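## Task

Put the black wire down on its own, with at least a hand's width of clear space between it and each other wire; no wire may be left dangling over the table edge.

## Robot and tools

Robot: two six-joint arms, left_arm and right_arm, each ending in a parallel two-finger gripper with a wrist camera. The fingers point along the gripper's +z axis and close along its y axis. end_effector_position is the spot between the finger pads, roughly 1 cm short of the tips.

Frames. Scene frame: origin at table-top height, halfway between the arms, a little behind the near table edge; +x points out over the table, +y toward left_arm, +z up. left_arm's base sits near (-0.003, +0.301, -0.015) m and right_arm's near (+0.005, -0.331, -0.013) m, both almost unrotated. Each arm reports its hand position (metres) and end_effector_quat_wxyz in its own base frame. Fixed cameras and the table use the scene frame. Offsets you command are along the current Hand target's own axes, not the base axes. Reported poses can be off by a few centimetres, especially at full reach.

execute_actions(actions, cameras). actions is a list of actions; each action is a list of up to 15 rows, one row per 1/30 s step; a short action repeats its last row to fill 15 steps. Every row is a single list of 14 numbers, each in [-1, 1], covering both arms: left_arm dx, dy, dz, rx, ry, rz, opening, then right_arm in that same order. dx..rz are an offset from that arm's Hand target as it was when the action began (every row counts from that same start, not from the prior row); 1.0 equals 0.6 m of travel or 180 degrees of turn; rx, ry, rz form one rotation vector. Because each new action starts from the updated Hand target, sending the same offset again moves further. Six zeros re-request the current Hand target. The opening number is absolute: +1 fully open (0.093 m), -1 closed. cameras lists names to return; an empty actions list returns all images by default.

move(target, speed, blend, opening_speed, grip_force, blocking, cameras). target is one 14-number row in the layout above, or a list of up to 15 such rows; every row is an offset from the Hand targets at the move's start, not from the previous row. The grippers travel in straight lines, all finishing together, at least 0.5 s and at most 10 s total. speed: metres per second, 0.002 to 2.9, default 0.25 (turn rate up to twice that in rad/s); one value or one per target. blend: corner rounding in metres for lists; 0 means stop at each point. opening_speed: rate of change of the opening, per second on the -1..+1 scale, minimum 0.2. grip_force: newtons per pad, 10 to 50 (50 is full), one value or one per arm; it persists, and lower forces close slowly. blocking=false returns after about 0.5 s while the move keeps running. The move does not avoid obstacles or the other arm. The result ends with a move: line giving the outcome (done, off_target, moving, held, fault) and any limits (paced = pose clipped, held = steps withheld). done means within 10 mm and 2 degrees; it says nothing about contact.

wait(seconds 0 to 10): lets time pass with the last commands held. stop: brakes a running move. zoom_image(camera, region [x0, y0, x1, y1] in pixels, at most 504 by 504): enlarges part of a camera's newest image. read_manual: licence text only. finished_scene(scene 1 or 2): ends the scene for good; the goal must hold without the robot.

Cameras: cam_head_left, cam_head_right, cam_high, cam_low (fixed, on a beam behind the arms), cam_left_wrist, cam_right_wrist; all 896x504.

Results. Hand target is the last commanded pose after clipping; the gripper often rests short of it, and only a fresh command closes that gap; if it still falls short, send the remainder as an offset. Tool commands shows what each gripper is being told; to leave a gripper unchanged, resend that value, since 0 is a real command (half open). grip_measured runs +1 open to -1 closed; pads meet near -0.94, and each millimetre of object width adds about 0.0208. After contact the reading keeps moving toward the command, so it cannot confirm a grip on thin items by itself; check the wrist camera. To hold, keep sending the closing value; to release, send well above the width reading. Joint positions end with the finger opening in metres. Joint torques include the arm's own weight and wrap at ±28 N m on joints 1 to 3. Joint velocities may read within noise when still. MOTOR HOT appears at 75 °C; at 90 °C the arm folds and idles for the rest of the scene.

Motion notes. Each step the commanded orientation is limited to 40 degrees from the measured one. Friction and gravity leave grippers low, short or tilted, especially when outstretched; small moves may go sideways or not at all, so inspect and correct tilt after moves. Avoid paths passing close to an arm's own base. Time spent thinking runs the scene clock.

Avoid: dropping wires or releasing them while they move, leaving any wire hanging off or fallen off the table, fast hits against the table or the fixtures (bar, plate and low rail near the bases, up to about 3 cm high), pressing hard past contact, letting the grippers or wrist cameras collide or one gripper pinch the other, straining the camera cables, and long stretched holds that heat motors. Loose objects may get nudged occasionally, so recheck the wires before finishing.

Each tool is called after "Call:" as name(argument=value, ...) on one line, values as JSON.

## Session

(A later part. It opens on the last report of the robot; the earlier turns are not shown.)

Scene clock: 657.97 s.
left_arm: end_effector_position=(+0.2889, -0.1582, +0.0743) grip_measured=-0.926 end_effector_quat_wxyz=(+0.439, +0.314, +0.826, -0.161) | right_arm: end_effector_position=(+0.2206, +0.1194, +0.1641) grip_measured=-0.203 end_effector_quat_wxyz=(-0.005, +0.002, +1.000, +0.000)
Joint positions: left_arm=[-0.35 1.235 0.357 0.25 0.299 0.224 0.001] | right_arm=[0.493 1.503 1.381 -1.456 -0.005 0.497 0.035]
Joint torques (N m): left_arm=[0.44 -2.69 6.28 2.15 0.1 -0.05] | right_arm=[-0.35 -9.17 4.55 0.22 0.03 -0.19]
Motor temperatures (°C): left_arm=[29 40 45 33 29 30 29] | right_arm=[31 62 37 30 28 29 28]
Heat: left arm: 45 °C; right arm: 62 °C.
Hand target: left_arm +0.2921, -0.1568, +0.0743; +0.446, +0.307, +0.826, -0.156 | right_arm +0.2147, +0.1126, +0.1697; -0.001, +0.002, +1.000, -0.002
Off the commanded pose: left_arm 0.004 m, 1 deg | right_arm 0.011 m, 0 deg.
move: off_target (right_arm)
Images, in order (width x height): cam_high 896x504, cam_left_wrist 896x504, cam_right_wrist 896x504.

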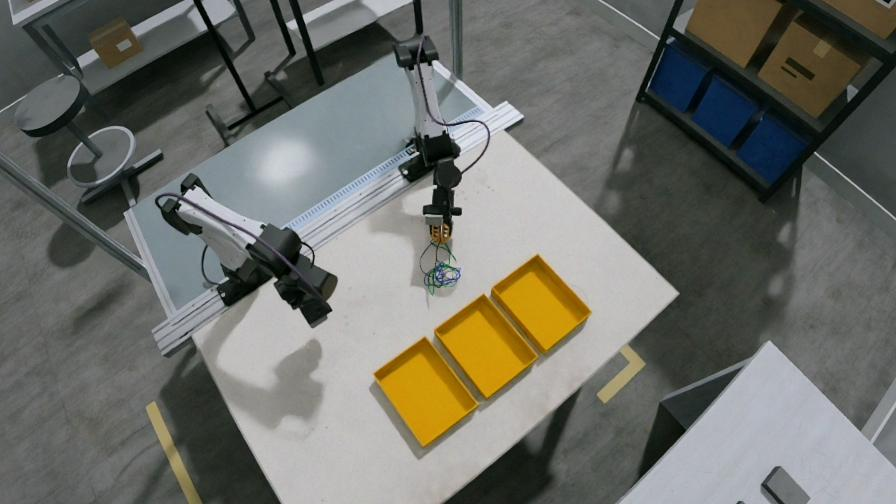

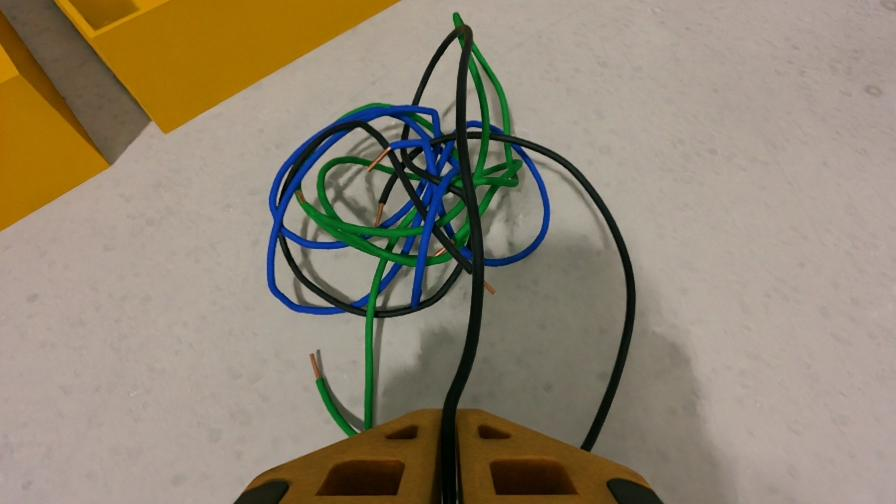

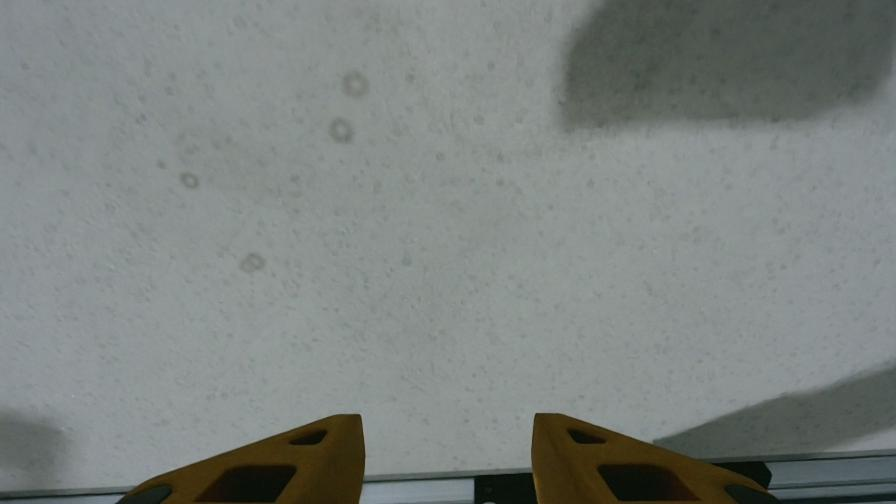

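Call:
move(target=[0.131,0.062,-0.192,0,0,0,-0.933609,0,0,0,0,0,0,-0.2], speed=0.1, cameras=["cam_left_wrist","cam_high"])

Call:
zoom_image(camera="cam_left_wrist", region=[296, 0, 796, 280])

Scene clock: 710.57 s.
left_arm: end_effector_position=(+0.2031, -0.0416, +0.0609) grip_measured=-0.926 end_effector_quat_wxyz=(+0.432, +0.298, +0.835, -0.164) | right_arm: end_effector_position=(+0.2206, +0.1194, +0.1641) grip_measured=-0.203 end_effector_quat_wxyz=(-0.005, +0.002, +1.000, +0.000)
Joint positions: left_arm=[0.454 0.78 0.228 -0.5 0.85 0.901 0.001] | right_arm=[0.493 1.503 1.381 -1.456 -0.005 0.497 0.035]
Joint torques (N m): left_arm=[1.18 0.58 9.99 1.2 0.74 0.2] | right_arm=[-0.35 -9.18 4.57 0.22 0.04 -0.19]
Motor temperatures (°C): left_arm=[29 37 44 39 28 30 29] | right_arm=[31 56 37 30 28 29 28]
Heat: left arm: 44 °C; right arm: 56 °C.
Hand target: left_arm +0.2098, -0.0382, +0.0734; +0.445, +0.307, +0.826, -0.156 | right_arm +0.2147, +0.1126, +0.1697; -0.001, +0.002, +1.000, -0.002
Off the commanded pose: left_arm 0.015 m, 2 deg | right_arm 0.011 m, 0 deg.
move: off_target (left_arm, right_arm)
Images, in order (width x height): cam_high 896x504, cam_left_wrist 896x504.

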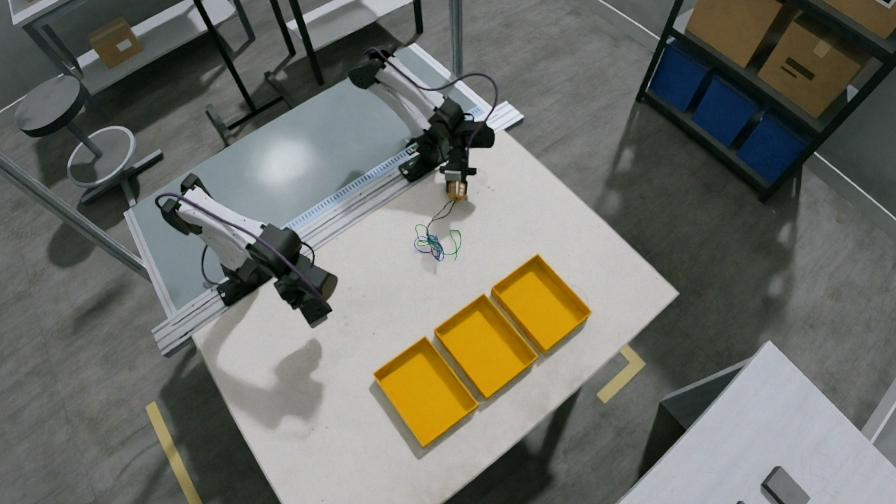

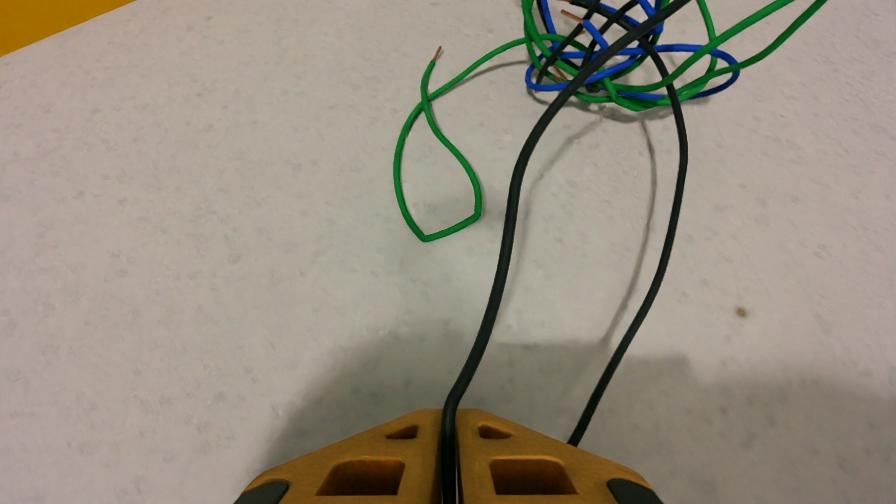

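Scaled by 1.008 from the camera's 896x504 image, which has a finer 1280x720 frame.

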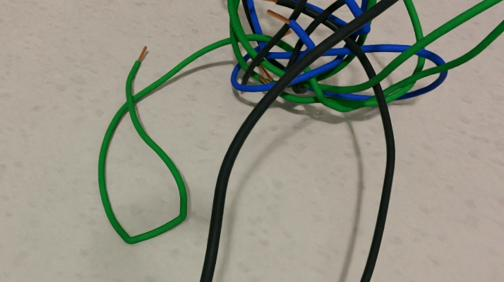

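Call:
move(target=[0,0,0,0,0,0,-0.933609,-0.04,0.42,0.03,0,0,0,-0.98], speed=0.25, cameras=["cam_right_wrist"])

Call:
zoom_image(camera="cam_right_wrist", region=[0, 150, 500, 430])

Scene clock: 720.47 s.
left_arm: end_effector_position=(+0.2030, -0.0415, +0.0609) grip_measured=-0.926 end_effector_quat_wxyz=(+0.432, +0.298, +0.835, -0.164) | right_arm: end_effector_position=(+0.2405, +0.3648, +0.1517) grip_measured=-0.972 end_effector_quat_wxyz=(+0.015, -0.002, +1.000, +0.025)
Joint positions: left_arm=[0.455 0.78 0.228 -0.5 0.85 0.902 0.001] | right_arm=[0.987 2.224 2.268 -1.556 -0.002 0.984 0]
Joint torques (N m): left_arm=[1.1 0.44 9.88 1.18 0.74 0.21] | right_arm=[0.42 -11.6 6.65 0.32 -0.01 -0.01]
Motor temperatures (°C): left_arm=[29 36 45 37 29 30 29] | right_arm=[31 56 37 30 28 29 28]
Heat: left arm: 45 °C; right arm: 56 °C.
Hand target: left_arm +0.2100, -0.0383, +0.0730; +0.445, +0.307, +0.827, -0.155 | right_arm +0.2397, +0.3645, +0.1505; -0.001, +0.002, +1.000, -0.002
Off the commanded pose: left_arm 0.015 m, 2 deg | right_arm 0.001 m, 4 deg.
joint sent to its limit (right arm) — joint 4 (wrist pitch), lower limit. The joint targets are off in orientation, not in position.
move: off_target (left_arm, right_arm)
Images, in order (width x height): cam_right_wrist 896x504.

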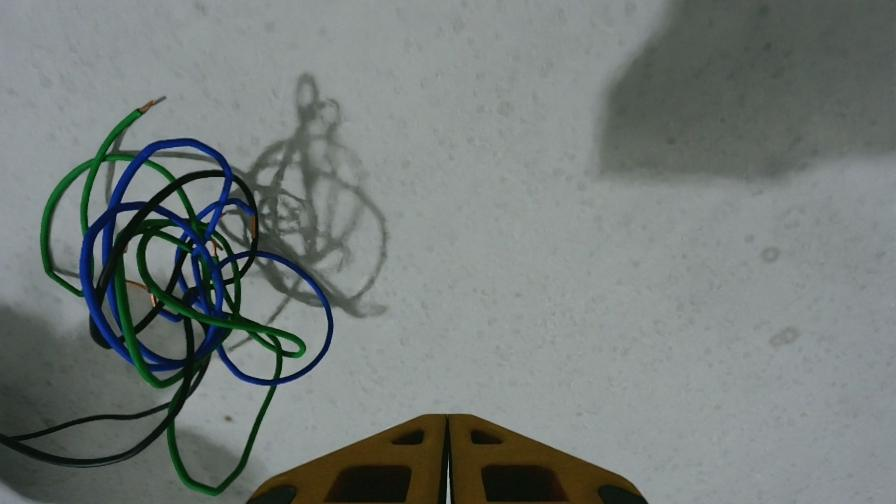

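Scaled by 1.008 from the camera's 896x504 image, which has a finer 1280x720 frame.

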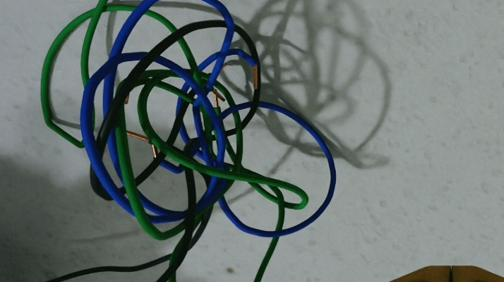

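Call:
move(target=[0,0,0,0,0,0,-0.933609,0.038,0.0975,0.09,0,0,0,-0.6], speed=0.2, cameras=["cam_right_wrist"])

Scene clock: 744.23 s.
left_arm: end_effector_position=(+0.2030, -0.0416, +0.0609) grip_measured=-0.926 end_effector_quat_wxyz=(+0.432, +0.298, +0.835, -0.164) | right_arm: end_effector_position=(+0.2176, +0.4236, +0.0976) grip_measured=-0.603 end_effector_quat_wxyz=(+0.004, -0.002, +1.000, +0.010)
Joint positions: left_arm=[0.454 0.78 0.228 -0.5 0.85 0.902 0.001] | right_arm=[1.096 2.469 2.478 -1.558 -0.001 1.091 0.016]
Joint torques (N m): left_arm=[1.11 0.43 9.85 1.18 0.73 0.2] | right_arm=[0.34 -13.57 6.6 0.26 -0.01 -0.01]
Motor temperatures (°C): left_arm=[29 35 48 36 29 30 29] | right_arm=[31 56 39 30 28 29 28]
Heat: left arm: 48 °C; right arm: 56 °C.
Hand target: left_arm +0.2100, -0.0383, +0.0730; +0.445, +0.307, +0.826, -0.155 | right_arm +0.2169, +0.4229, +0.0964; -0.001, +0.002, +1.000, -0.002
Off the commanded pose: left_arm 0.014 m, 2 deg | right_arm 0.002 m, 2 deg.
joint sent to its limit (right arm) — joint 4 (wrist pitch), lower limit. The joint targets still meet the commanded pose.
move: off_target (left_arm)
Images, in order (width x height): cam_right_wrist 896x504.

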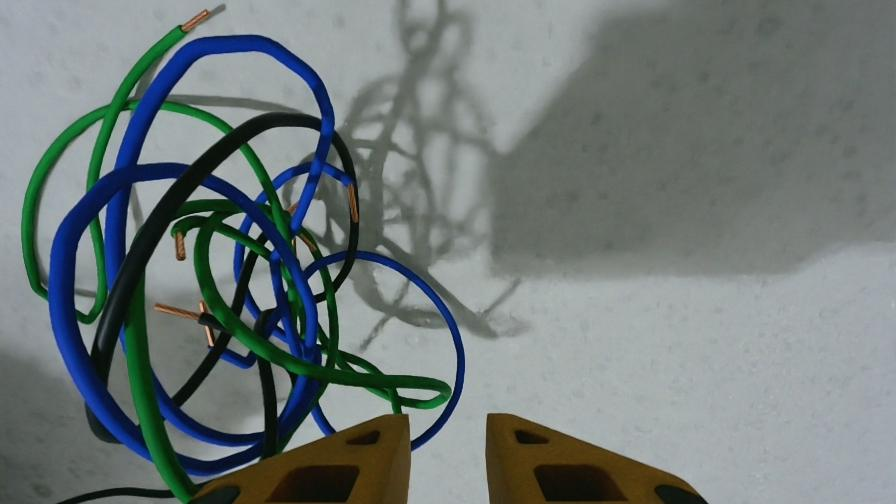

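Call:
move(target=[[0,0,0,0,0,0,-0.933609,0,0.008,0.093,0,0,0,-0.6],[0,0,0,0,0,0,-0.933609,0,0.008,0.093,0,0,0,-1]], speed=0.12, cameras=["cam_right_wrist","cam_left_wrist"])

Scene clock: 757.57 s.
left_arm: end_effector_position=(+0.2030, -0.0415, +0.0609) grip_measured=-0.926 end_effector_quat_wxyz=(+0.432, +0.298, +0.835, -0.164) | right_arm: end_effector_position=(+0.2179, +0.4251, +0.0474) grip_measured=-0.971 end_effector_quat_wxyz=(-0.003, +0.000, +1.000, -0.001)
Joint positions: left_arm=[0.455 0.78 0.228 -0.5 0.85 0.902 0.001] | right_arm=[1.096 2.469 2.276 -1.381 -0.004 1.096 0]
Joint torques (N m): left_arm=[1.11 0.43 9.89 1.18 0.73 0.19] | right_arm=[0.73 -14.06 4.53 0.6 0.01 0]
Motor temperatures (°C): left_arm=[29 35 48 35 29 30 29] | right_arm=[31 61 39 29 28 29 28]
Heat: left arm: 48 °C; right arm: 61 °C.
Hand target: left_arm +0.2100, -0.0383, +0.0730; +0.445, +0.307, +0.827, -0.155 | right_arm +0.2167, +0.4274, +0.0405; -0.002, +0.002, +1.000, -0.002
Off the commanded pose: left_arm 0.014 m, 2 deg | right_arm 0.007 m, 0 deg.
move: off_target (left_arm)
Images, in order (width x height): cam_left_wrist 896x504, cam_right_wrist 896x504.

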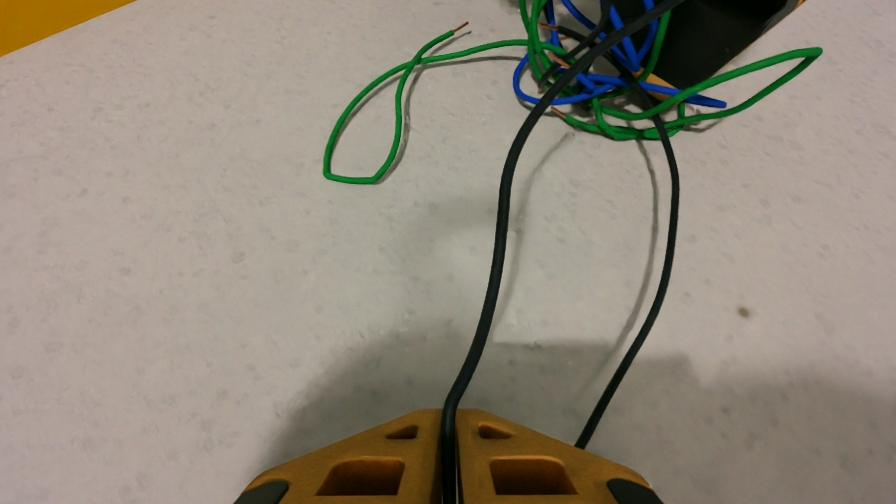

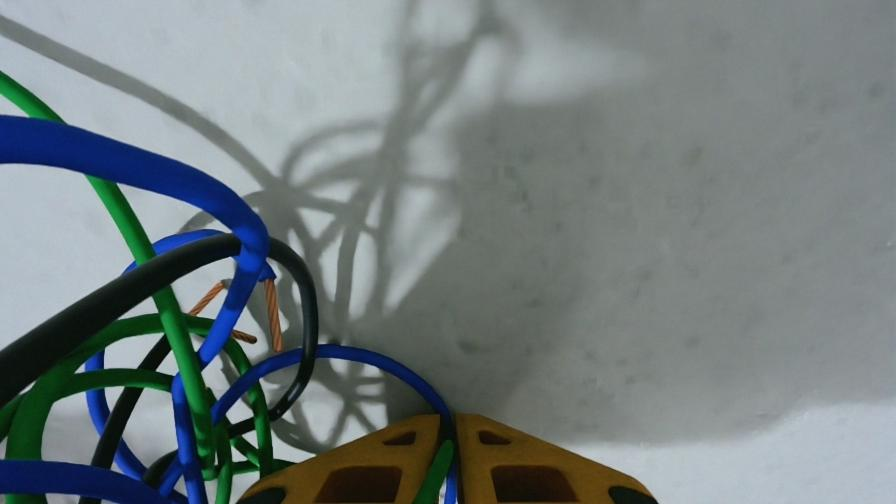

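Call:
move(target=[0,0,0,0,0,0,-0.933609,0,-0.12,-0.02,0,0,0,-1], speed=0.06, cameras=["cam_right_wrist","cam_left_wrist"])

Call:
zoom_image(camera="cam_left_wrist", region=[420, 0, 780, 200])

Scene clock: 763.73 s.
left_arm: end_effector_position=(+0.2024, -0.0430, +0.0615) grip_measured=-0.926 end_effector_quat_wxyz=(+0.433, +0.298, +0.834, -0.168) | right_arm: end_effector_position=(+0.2164, +0.3762, +0.0433) grip_measured=-0.971 end_effector_quat_wxyz=(-0.003, -0.002, +1.000, +0.022)
Joint positions: left_arm=[0.455 0.78 0.228 -0.505 0.859 0.902 0.001] | right_arm=[1.038 2.205 1.802 -1.133 -0.028 1.035 0]
Joint torques (N m): left_arm=[1.13 0.39 9.89 1.2 0.63 0.2] | right_arm=[-0.87 -16.53 3.62 -0.09 0.28 -0.17]
Motor temperatures (°C): left_arm=[29 35 49 35 29 30 29] | right_arm=[31 63 39 30 28 29 28]
Heat: left arm: 49 °C; right arm: 63 °C.
Hand target: left_arm +0.2100, -0.0383, +0.0730; +0.446, +0.307, +0.826, -0.155 | right_arm +0.2166, +0.3554, +0.0528; -0.001, +0.002, +1.000, -0.002
Off the commanded pose: left_arm 0.015 m, 3 deg | right_arm 0.023 m, 3 deg.
move: off_target (left_arm, right_arm)
Images, in order (width x height): cam_left_wrist 896x504, cam_right_wrist 896x504.

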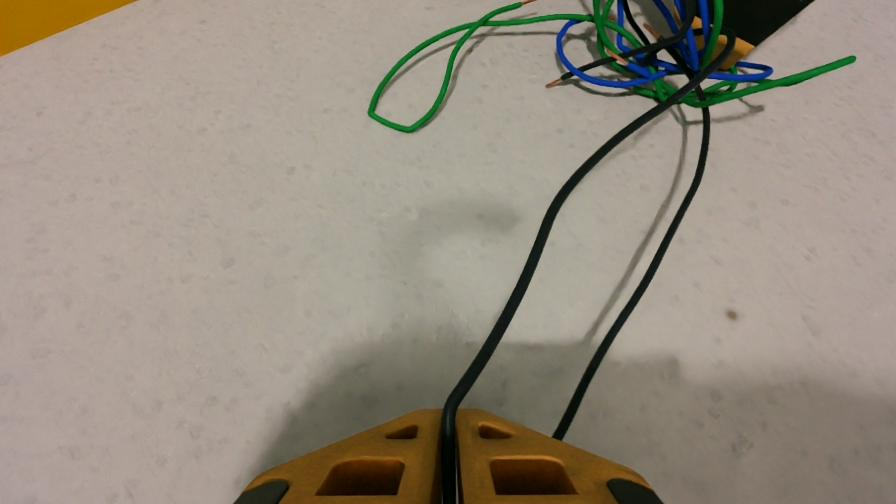

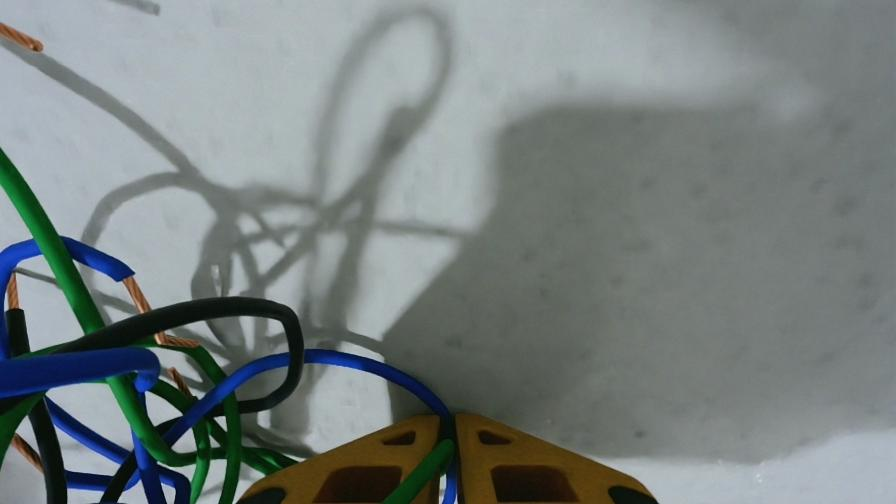

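Scaled by 1.400 from the camera's 896x504 image, which has a finer 1280x720 frame.

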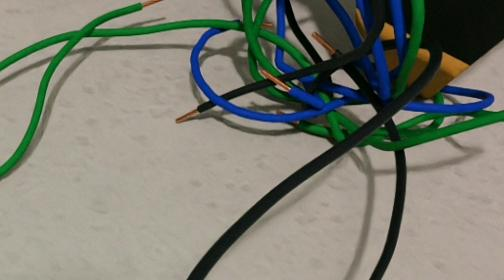

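Call:
move(target=[0.049,0.102,-0.071,0,0,0,-0.933609,0,0,0,0,0,0,-1], speed=0.06, cameras=["cam_right_wrist","cam_left_wrist"])

Call:
zoom_image(camera="cam_left_wrist", region=[500, 0, 860, 200])

Scene clock: 772.73 s.
left_arm: end_effector_position=(+0.1984, +0.0236, +0.0655) grip_measured=-0.926 end_effector_quat_wxyz=(+0.430, +0.296, +0.832, -0.190) | right_arm: end_effector_position=(+0.2160, +0.3823, +0.0436) grip_measured=-0.971 end_effector_quat_wxyz=(-0.006, -0.004, +0.999, +0.037)
Joint positions: left_arm=[0.89 1.3 0.495 -0.881 0.975 1.634 0.001] | right_arm=[1.038 2.205 1.802 -1.112 -0.048 1.031 0]
Joint torques (N m): left_arm=[2.36 -2.17 9.09 0.41 0.74 0.21] | right_arm=[-0.81 -16.49 3.78 -0.28 0.5 -0.14]
Motor temperatures (°C): left_arm=[29 35 49 35 29 30 29] | right_arm=[31 67 38 29 28 29 29]
Heat: left arm: 49 °C; right arm: 67 °C.
Hand target: left_arm +0.2100, +0.0419, +0.0732; +0.445, +0.307, +0.827, -0.155 | right_arm +0.2165, +0.3554, +0.0528; -0.001, +0.002, +1.000, -0.002
Off the commanded pose: left_arm 0.023 m, 5 deg | right_arm 0.028 m, 5 deg.
move: off_target (left_arm, right_arm)
Images, in order (width x height): cam_left_wrist 896x504, cam_right_wrist 896x504.

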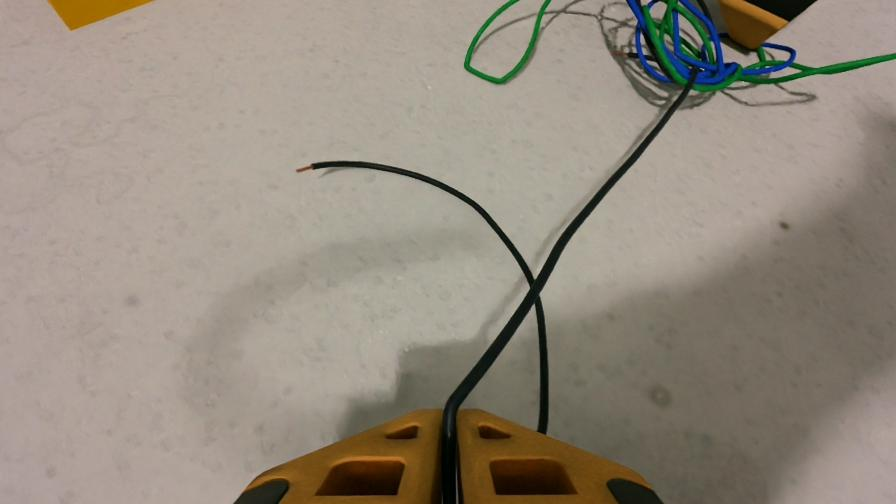

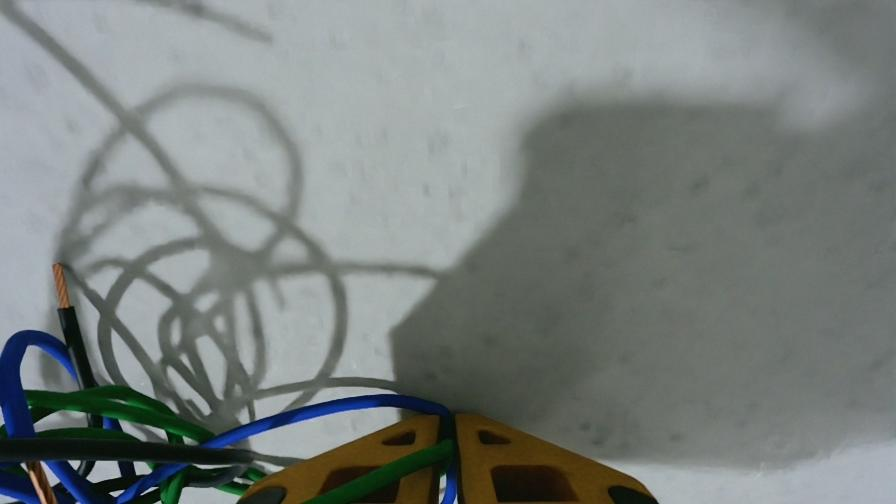

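Scaled by 1.400 from the camera's 896x504 image, which has a finer 1280x720 frame.

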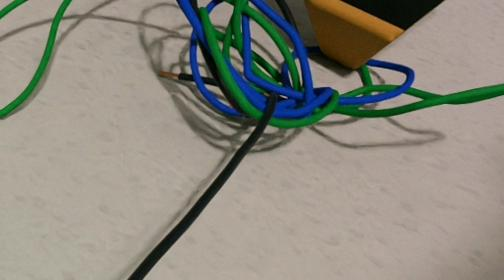

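Call:
move(target=[0.049,0.102,-0.071,-0.069,0.001,-0.046,-0.933609,0,0,0,0,0,0,-1], speed=0.06, cameras=["cam_right_wrist","cam_left_wrist"])

Call:
zoom_image(camera="cam_left_wrist", region=[536, 0, 896, 200])

Scene clock: 782.60 s.
left_arm: end_effector_position=(+0.1978, +0.0913, +0.0661) grip_measured=-0.926 end_effector_quat_wxyz=(+0.447, +0.186, +0.862, -0.149) | right_arm: end_effector_position=(+0.2160, +0.3823, +0.0436) grip_measured=-0.971 end_effector_quat_wxyz=(-0.006, -0.005, +0.999, +0.037)
Joint positions: left_arm=[1.127 1.424 0.588 -0.87 0.975 1.623 0.001] | right_arm=[1.038 2.205 1.802 -1.112 -0.048 1.03 0]
Joint torques (N m): left_arm=[2.54 -3.28 9.69 0.85 0.77 -0.09] | right_arm=[-0.8 -16.49 3.78 -0.28 0.5 -0.14]
Motor temperatures (°C): left_arm=[29 35 49 35 29 30 29] | right_arm=[31 69 38 29 29 29 29]
Heat: left arm: 49 °C; right arm: 69 °C.
Hand target: left_arm +0.2100, +0.1220, +0.0734; +0.462, +0.197, +0.859, -0.096 | right_arm +0.2165, +0.3554, +0.0528; -0.001, +0.002, +1.000, -0.002
Off the commanded pose: left_arm 0.034 m, 6 deg | right_arm 0.028 m, 5 deg.
move: off_target (left_arm, right_arm)
Images, in order (width x height): cam_left_wrist 896x504, cam_right_wrist 896x504.

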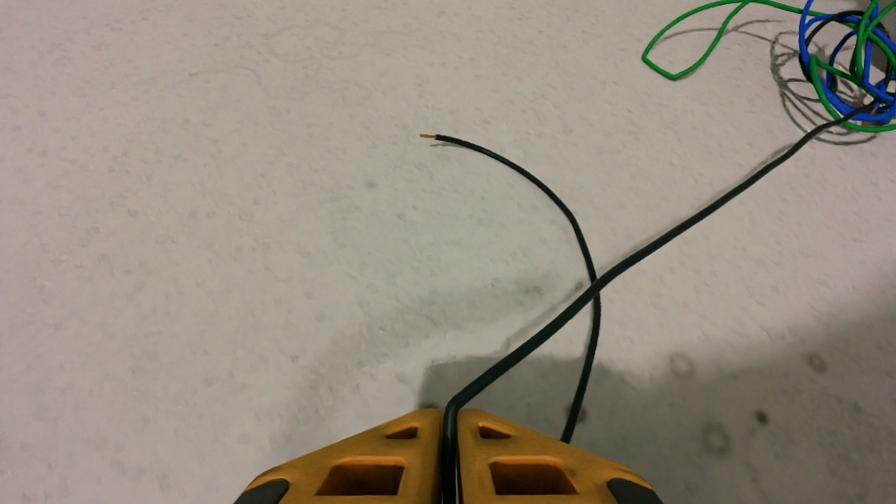

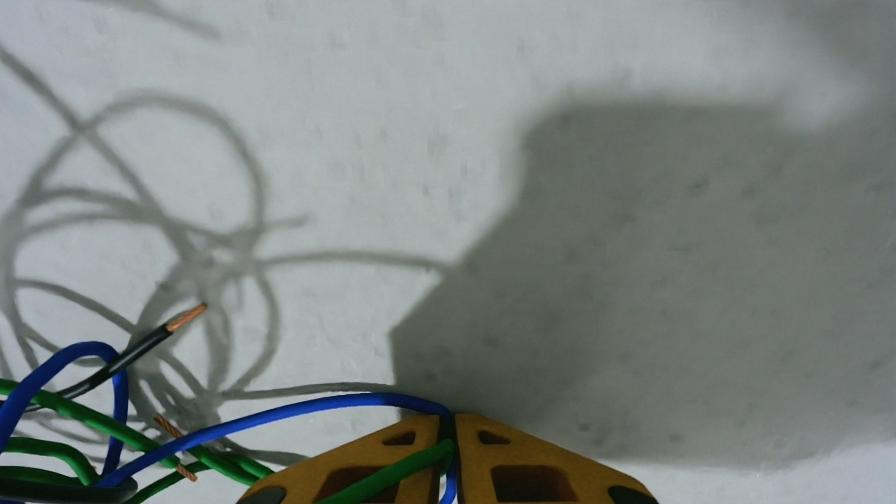

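Scaled by 1.400 from the camera's 896x504 image, which has a finer 1280x720 frame.

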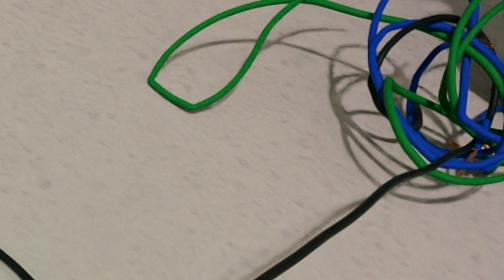

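Call:
move(target=[0.033,0.12,-0.046,0,0,0,-0.933609,0,0,0,0,0,0,-1], speed=0.06, cameras=["cam_right_wrist","cam_left_wrist","cam_high"])

Call:
zoom_image(camera="cam_left_wrist", region=[536, 0, 896, 200])

Scene clock: 794.33 s.
left_arm: end_effector_position=(+0.2040, +0.1650, +0.0686) grip_measured=-0.926 end_effector_quat_wxyz=(+0.449, +0.178, +0.861, -0.162) | right_arm: end_effector_position=(+0.2197, +0.3947, +0.0449) grip_measured=-0.971 end_effector_quat_wxyz=(-0.001, -0.007, +0.998, +0.064)
Joint positions: left_arm=[1.234 1.754 0.913 -1.047 0.961 1.808 0.001] | right_arm=[1.038 2.205 1.802 -1.059 -0.067 1.028 0]
Joint torques (N m): left_arm=[3.28 -6.13 9.99 0.54 0.75 0.15] | right_arm=[-0.77 -16.49 4.15 -0.71 0.69 -0.13]
Motor temperatures (°C): left_arm=[29 35 48 35 29 30 29] | right_arm=[31 72 38 29 29 29 29]
Heat: left arm: 48 °C; right arm: 72 °C.
Hand target: left_arm +0.2102, +0.2015, +0.0734; +0.462, +0.197, +0.859, -0.096 | right_arm +0.2165, +0.3554, +0.0528; -0.002, +0.002, +1.000, -0.002
Off the commanded pose: left_arm 0.037 m, 8 deg | right_arm 0.040 m, 8 deg.
move: off_target (left_arm, right_arm)
Images, in order (width x height): cam_high 896x504, cam_left_wrist 896x504, cam_right_wrist 896x504.

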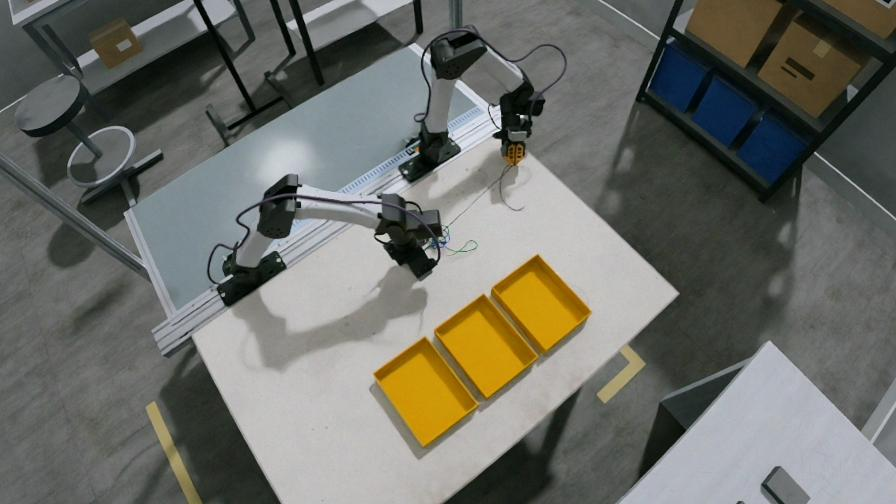

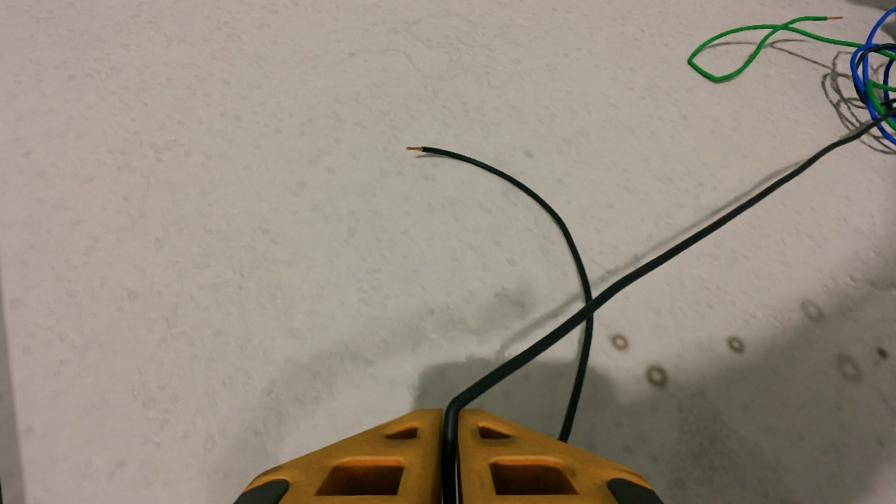

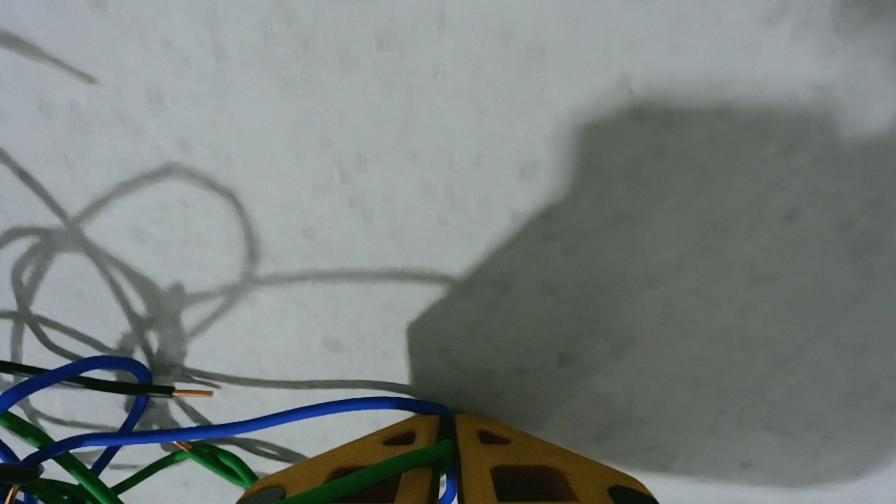

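Scaled by 1.400 from the camera's 896x504 image, which has a finer 1280x720 frame.

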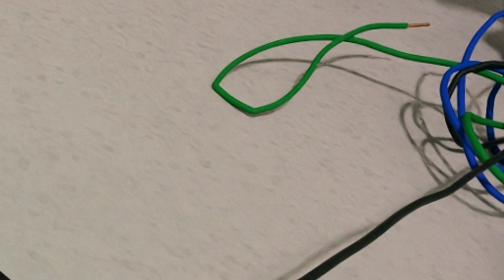

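Call:
move(target=[-0.05,-0.18,0.069,0,0,0,-0.933609,0.03,-0.233,0.0,0,0,0,-1], speed=0.1, cameras=["cam_right_wrist","cam_left_wrist","cam_high"])

Call:
zoom_image(camera="cam_left_wrist", region=[536, 0, 896, 200])

Scene clock: 807.37 s.
left_arm: end_effector_position=(+0.2055, +0.0776, +0.0698) grip_measured=-0.926 end_effector_quat_wxyz=(+0.453, +0.187, +0.864, -0.115) | right_arm: end_effector_position=(+0.1972, +0.2254, +0.0463) grip_measured=-0.971 end_effector_quat_wxyz=(-0.012, +0.001, +1.000, +0.005)
Joint positions: left_arm=[1.045 1.247 0.486 -0.719 0.969 1.424 0.001] | right_arm=[0.838 1.738 1.154 -0.994 -0.025 0.839 0]
Joint torques (N m): left_arm=[0.09 -4.25 5.64 0.88 0.77 -0.03] | right_arm=[-0.47 -11.66 4.03 0.22 0.25 -0.17]
Motor temperatures (°C): left_arm=[29 35 48 34 29 30 29] | right_arm=[31 73 37 30 29 29 29]
Heat: left arm: 48 °C; right arm: 73 °C.
Hand target: left_arm +0.2102, +0.0821, +0.0737; +0.462, +0.197, +0.859, -0.096 | right_arm +0.1980, +0.2157, +0.0534; -0.001, +0.002, +1.000, -0.002
Off the commanded pose: left_arm 0.007 m, 3 deg | right_arm 0.012 m, 1 deg.
move: off_target (left_arm, right_arm)
Images, in order (width x height): cam_high 896x504, cam_left_wrist 896x504, cam_right_wrist 896x504.

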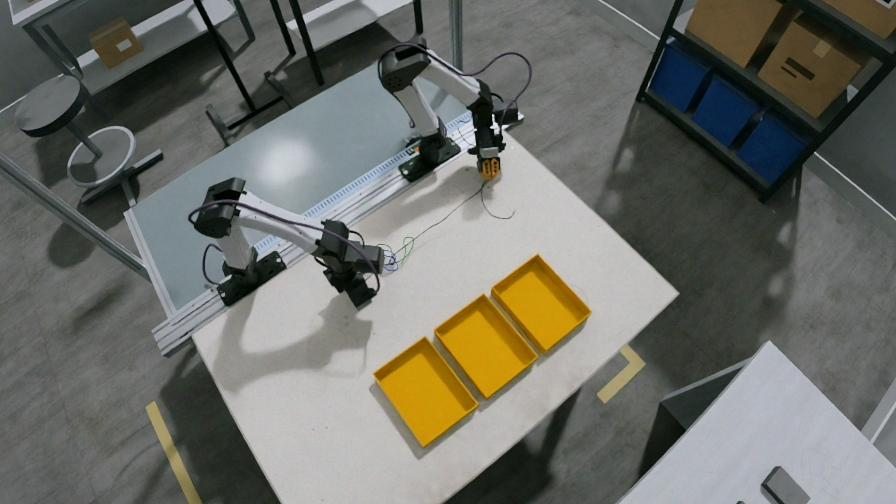

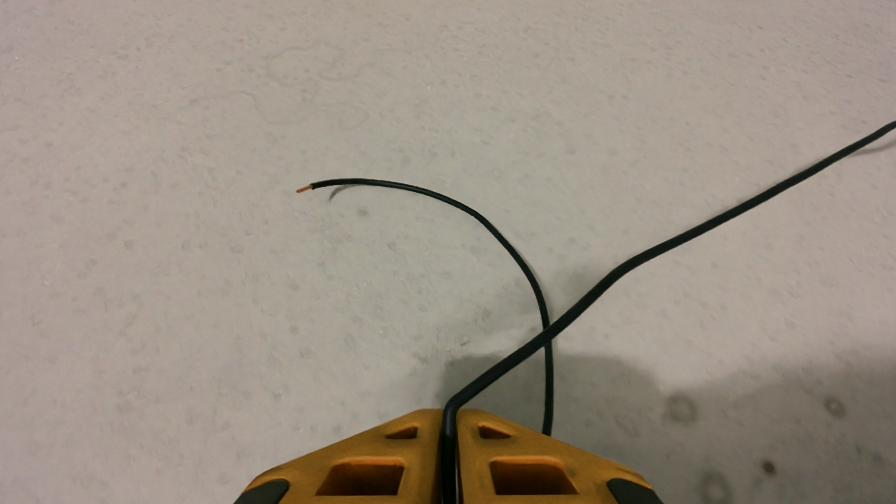

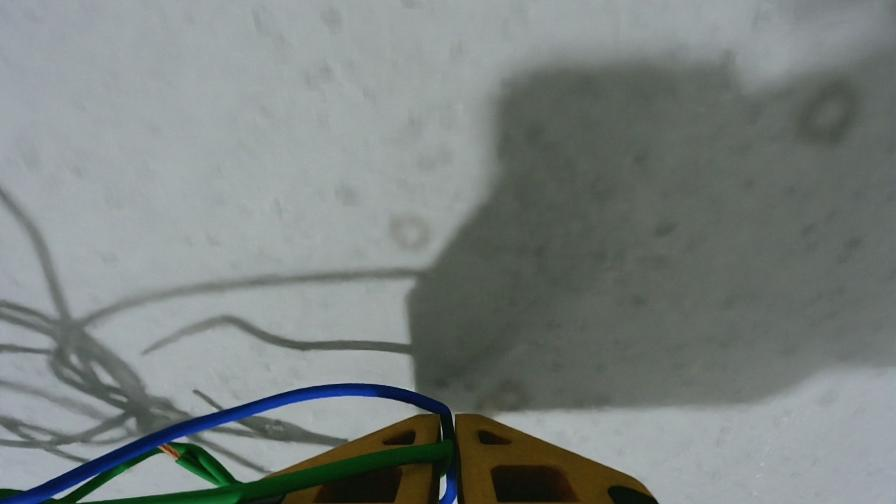

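Scaled by 1.400 from the camera's 896x504 image, which has a finer 1280x720 frame.

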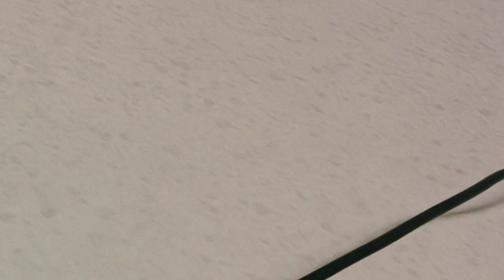

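Call:
move(target=[0.05,0.18,-0.069,0,0,0,-0.933609,0,-0.08,0.0,0,0,0,-1], speed=0.1, cameras=["cam_right_wrist","cam_left_wrist","cam_high"])

Call:
zoom_image(camera="cam_high", region=[340, 120, 560, 290])

Scene clock: 814.07 s.
left_arm: end_effector_position=(+0.1983, +0.1500, +0.0714) grip_measured=-0.926 end_effector_quat_wxyz=(+0.440, +0.171, +0.861, -0.192) | right_arm: end_effector_position=(+0.2095, +0.2323, +0.0613) grip_measured=-0.971 end_effector_quat_wxyz=(+0.017, -0.025, +0.994, +0.107)
Joint positions: left_arm=[1.23 1.743 0.901 -1.118 0.947 1.824 0.001] | right_arm=[0.765 1.614 1.057 -0.843 -0.135 0.726 0]
Joint torques (N m): left_arm=[4.19 -5.89 11.19 0.95 0.81 0.1] | right_arm=[-3.18 -9.87 2.7 -0.92 1.38 -0.22]
Motor temperatures (°C): left_arm=[29 35 48 34 29 30 29] | right_arm=[31 70 37 29 29 29 29]
Heat: left arm: 48 °C; right arm: 70 °C.
Hand target: left_arm +0.2101, +0.2016, +0.0734; +0.462, +0.197, +0.859, -0.096 | right_arm +0.1978, +0.1677, +0.0536; -0.001, +0.002, +1.000, -0.002
Off the commanded pose: left_arm 0.053 m, 12 deg | right_arm 0.066 m, 13 deg.
move: off_target (left_arm, right_arm)
Images, in order (width x height): cam_high 896x504, cam_left_wrist 896x504, cam_right_wrist 896x504.

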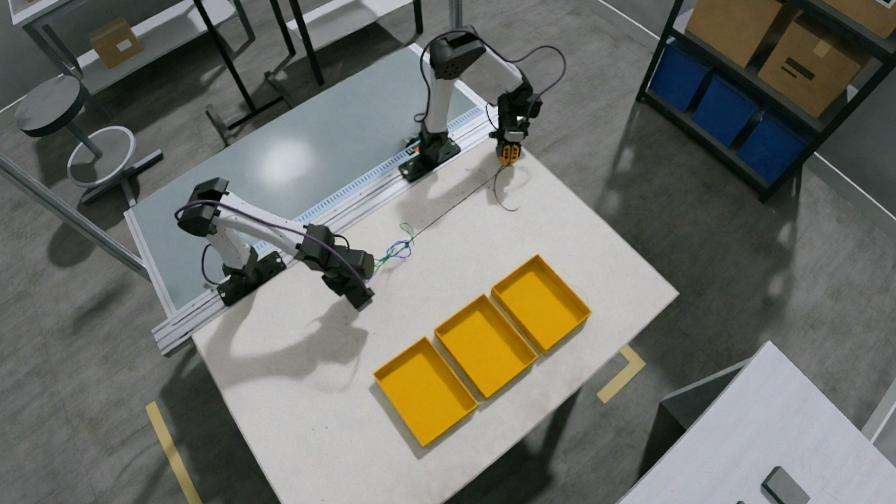

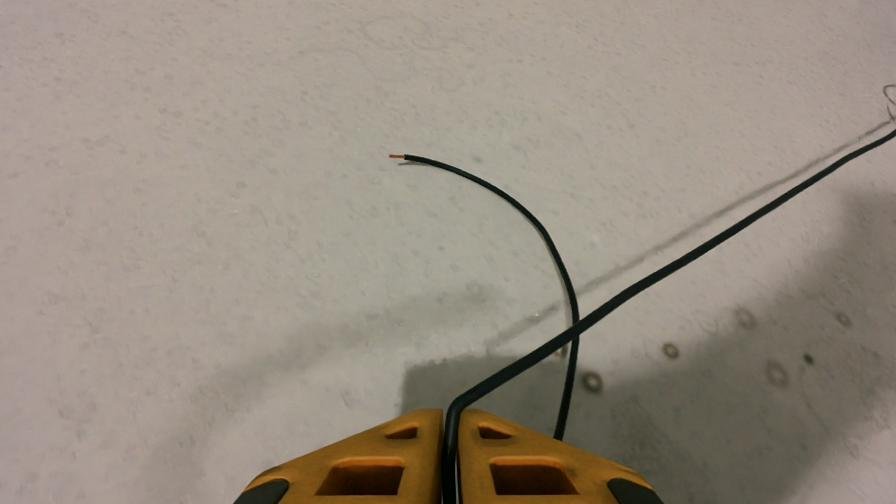

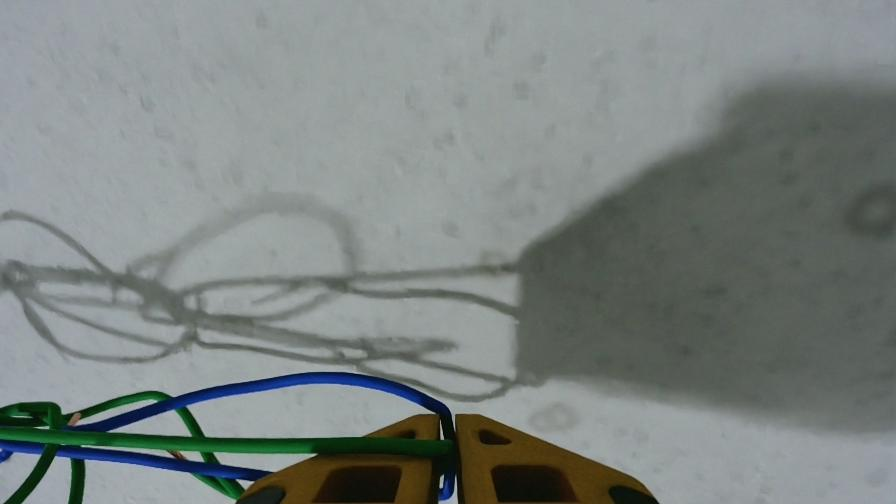

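Scaled by 2.291 from the camera's 896x504 image, which has a finer 1280x720 frame.

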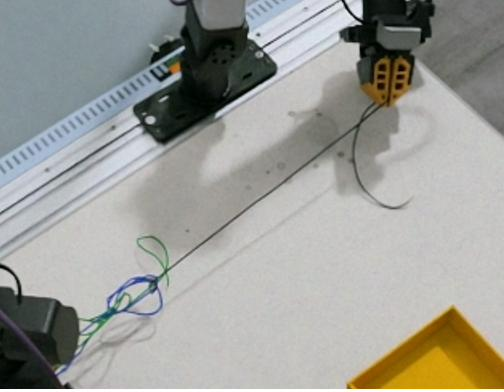

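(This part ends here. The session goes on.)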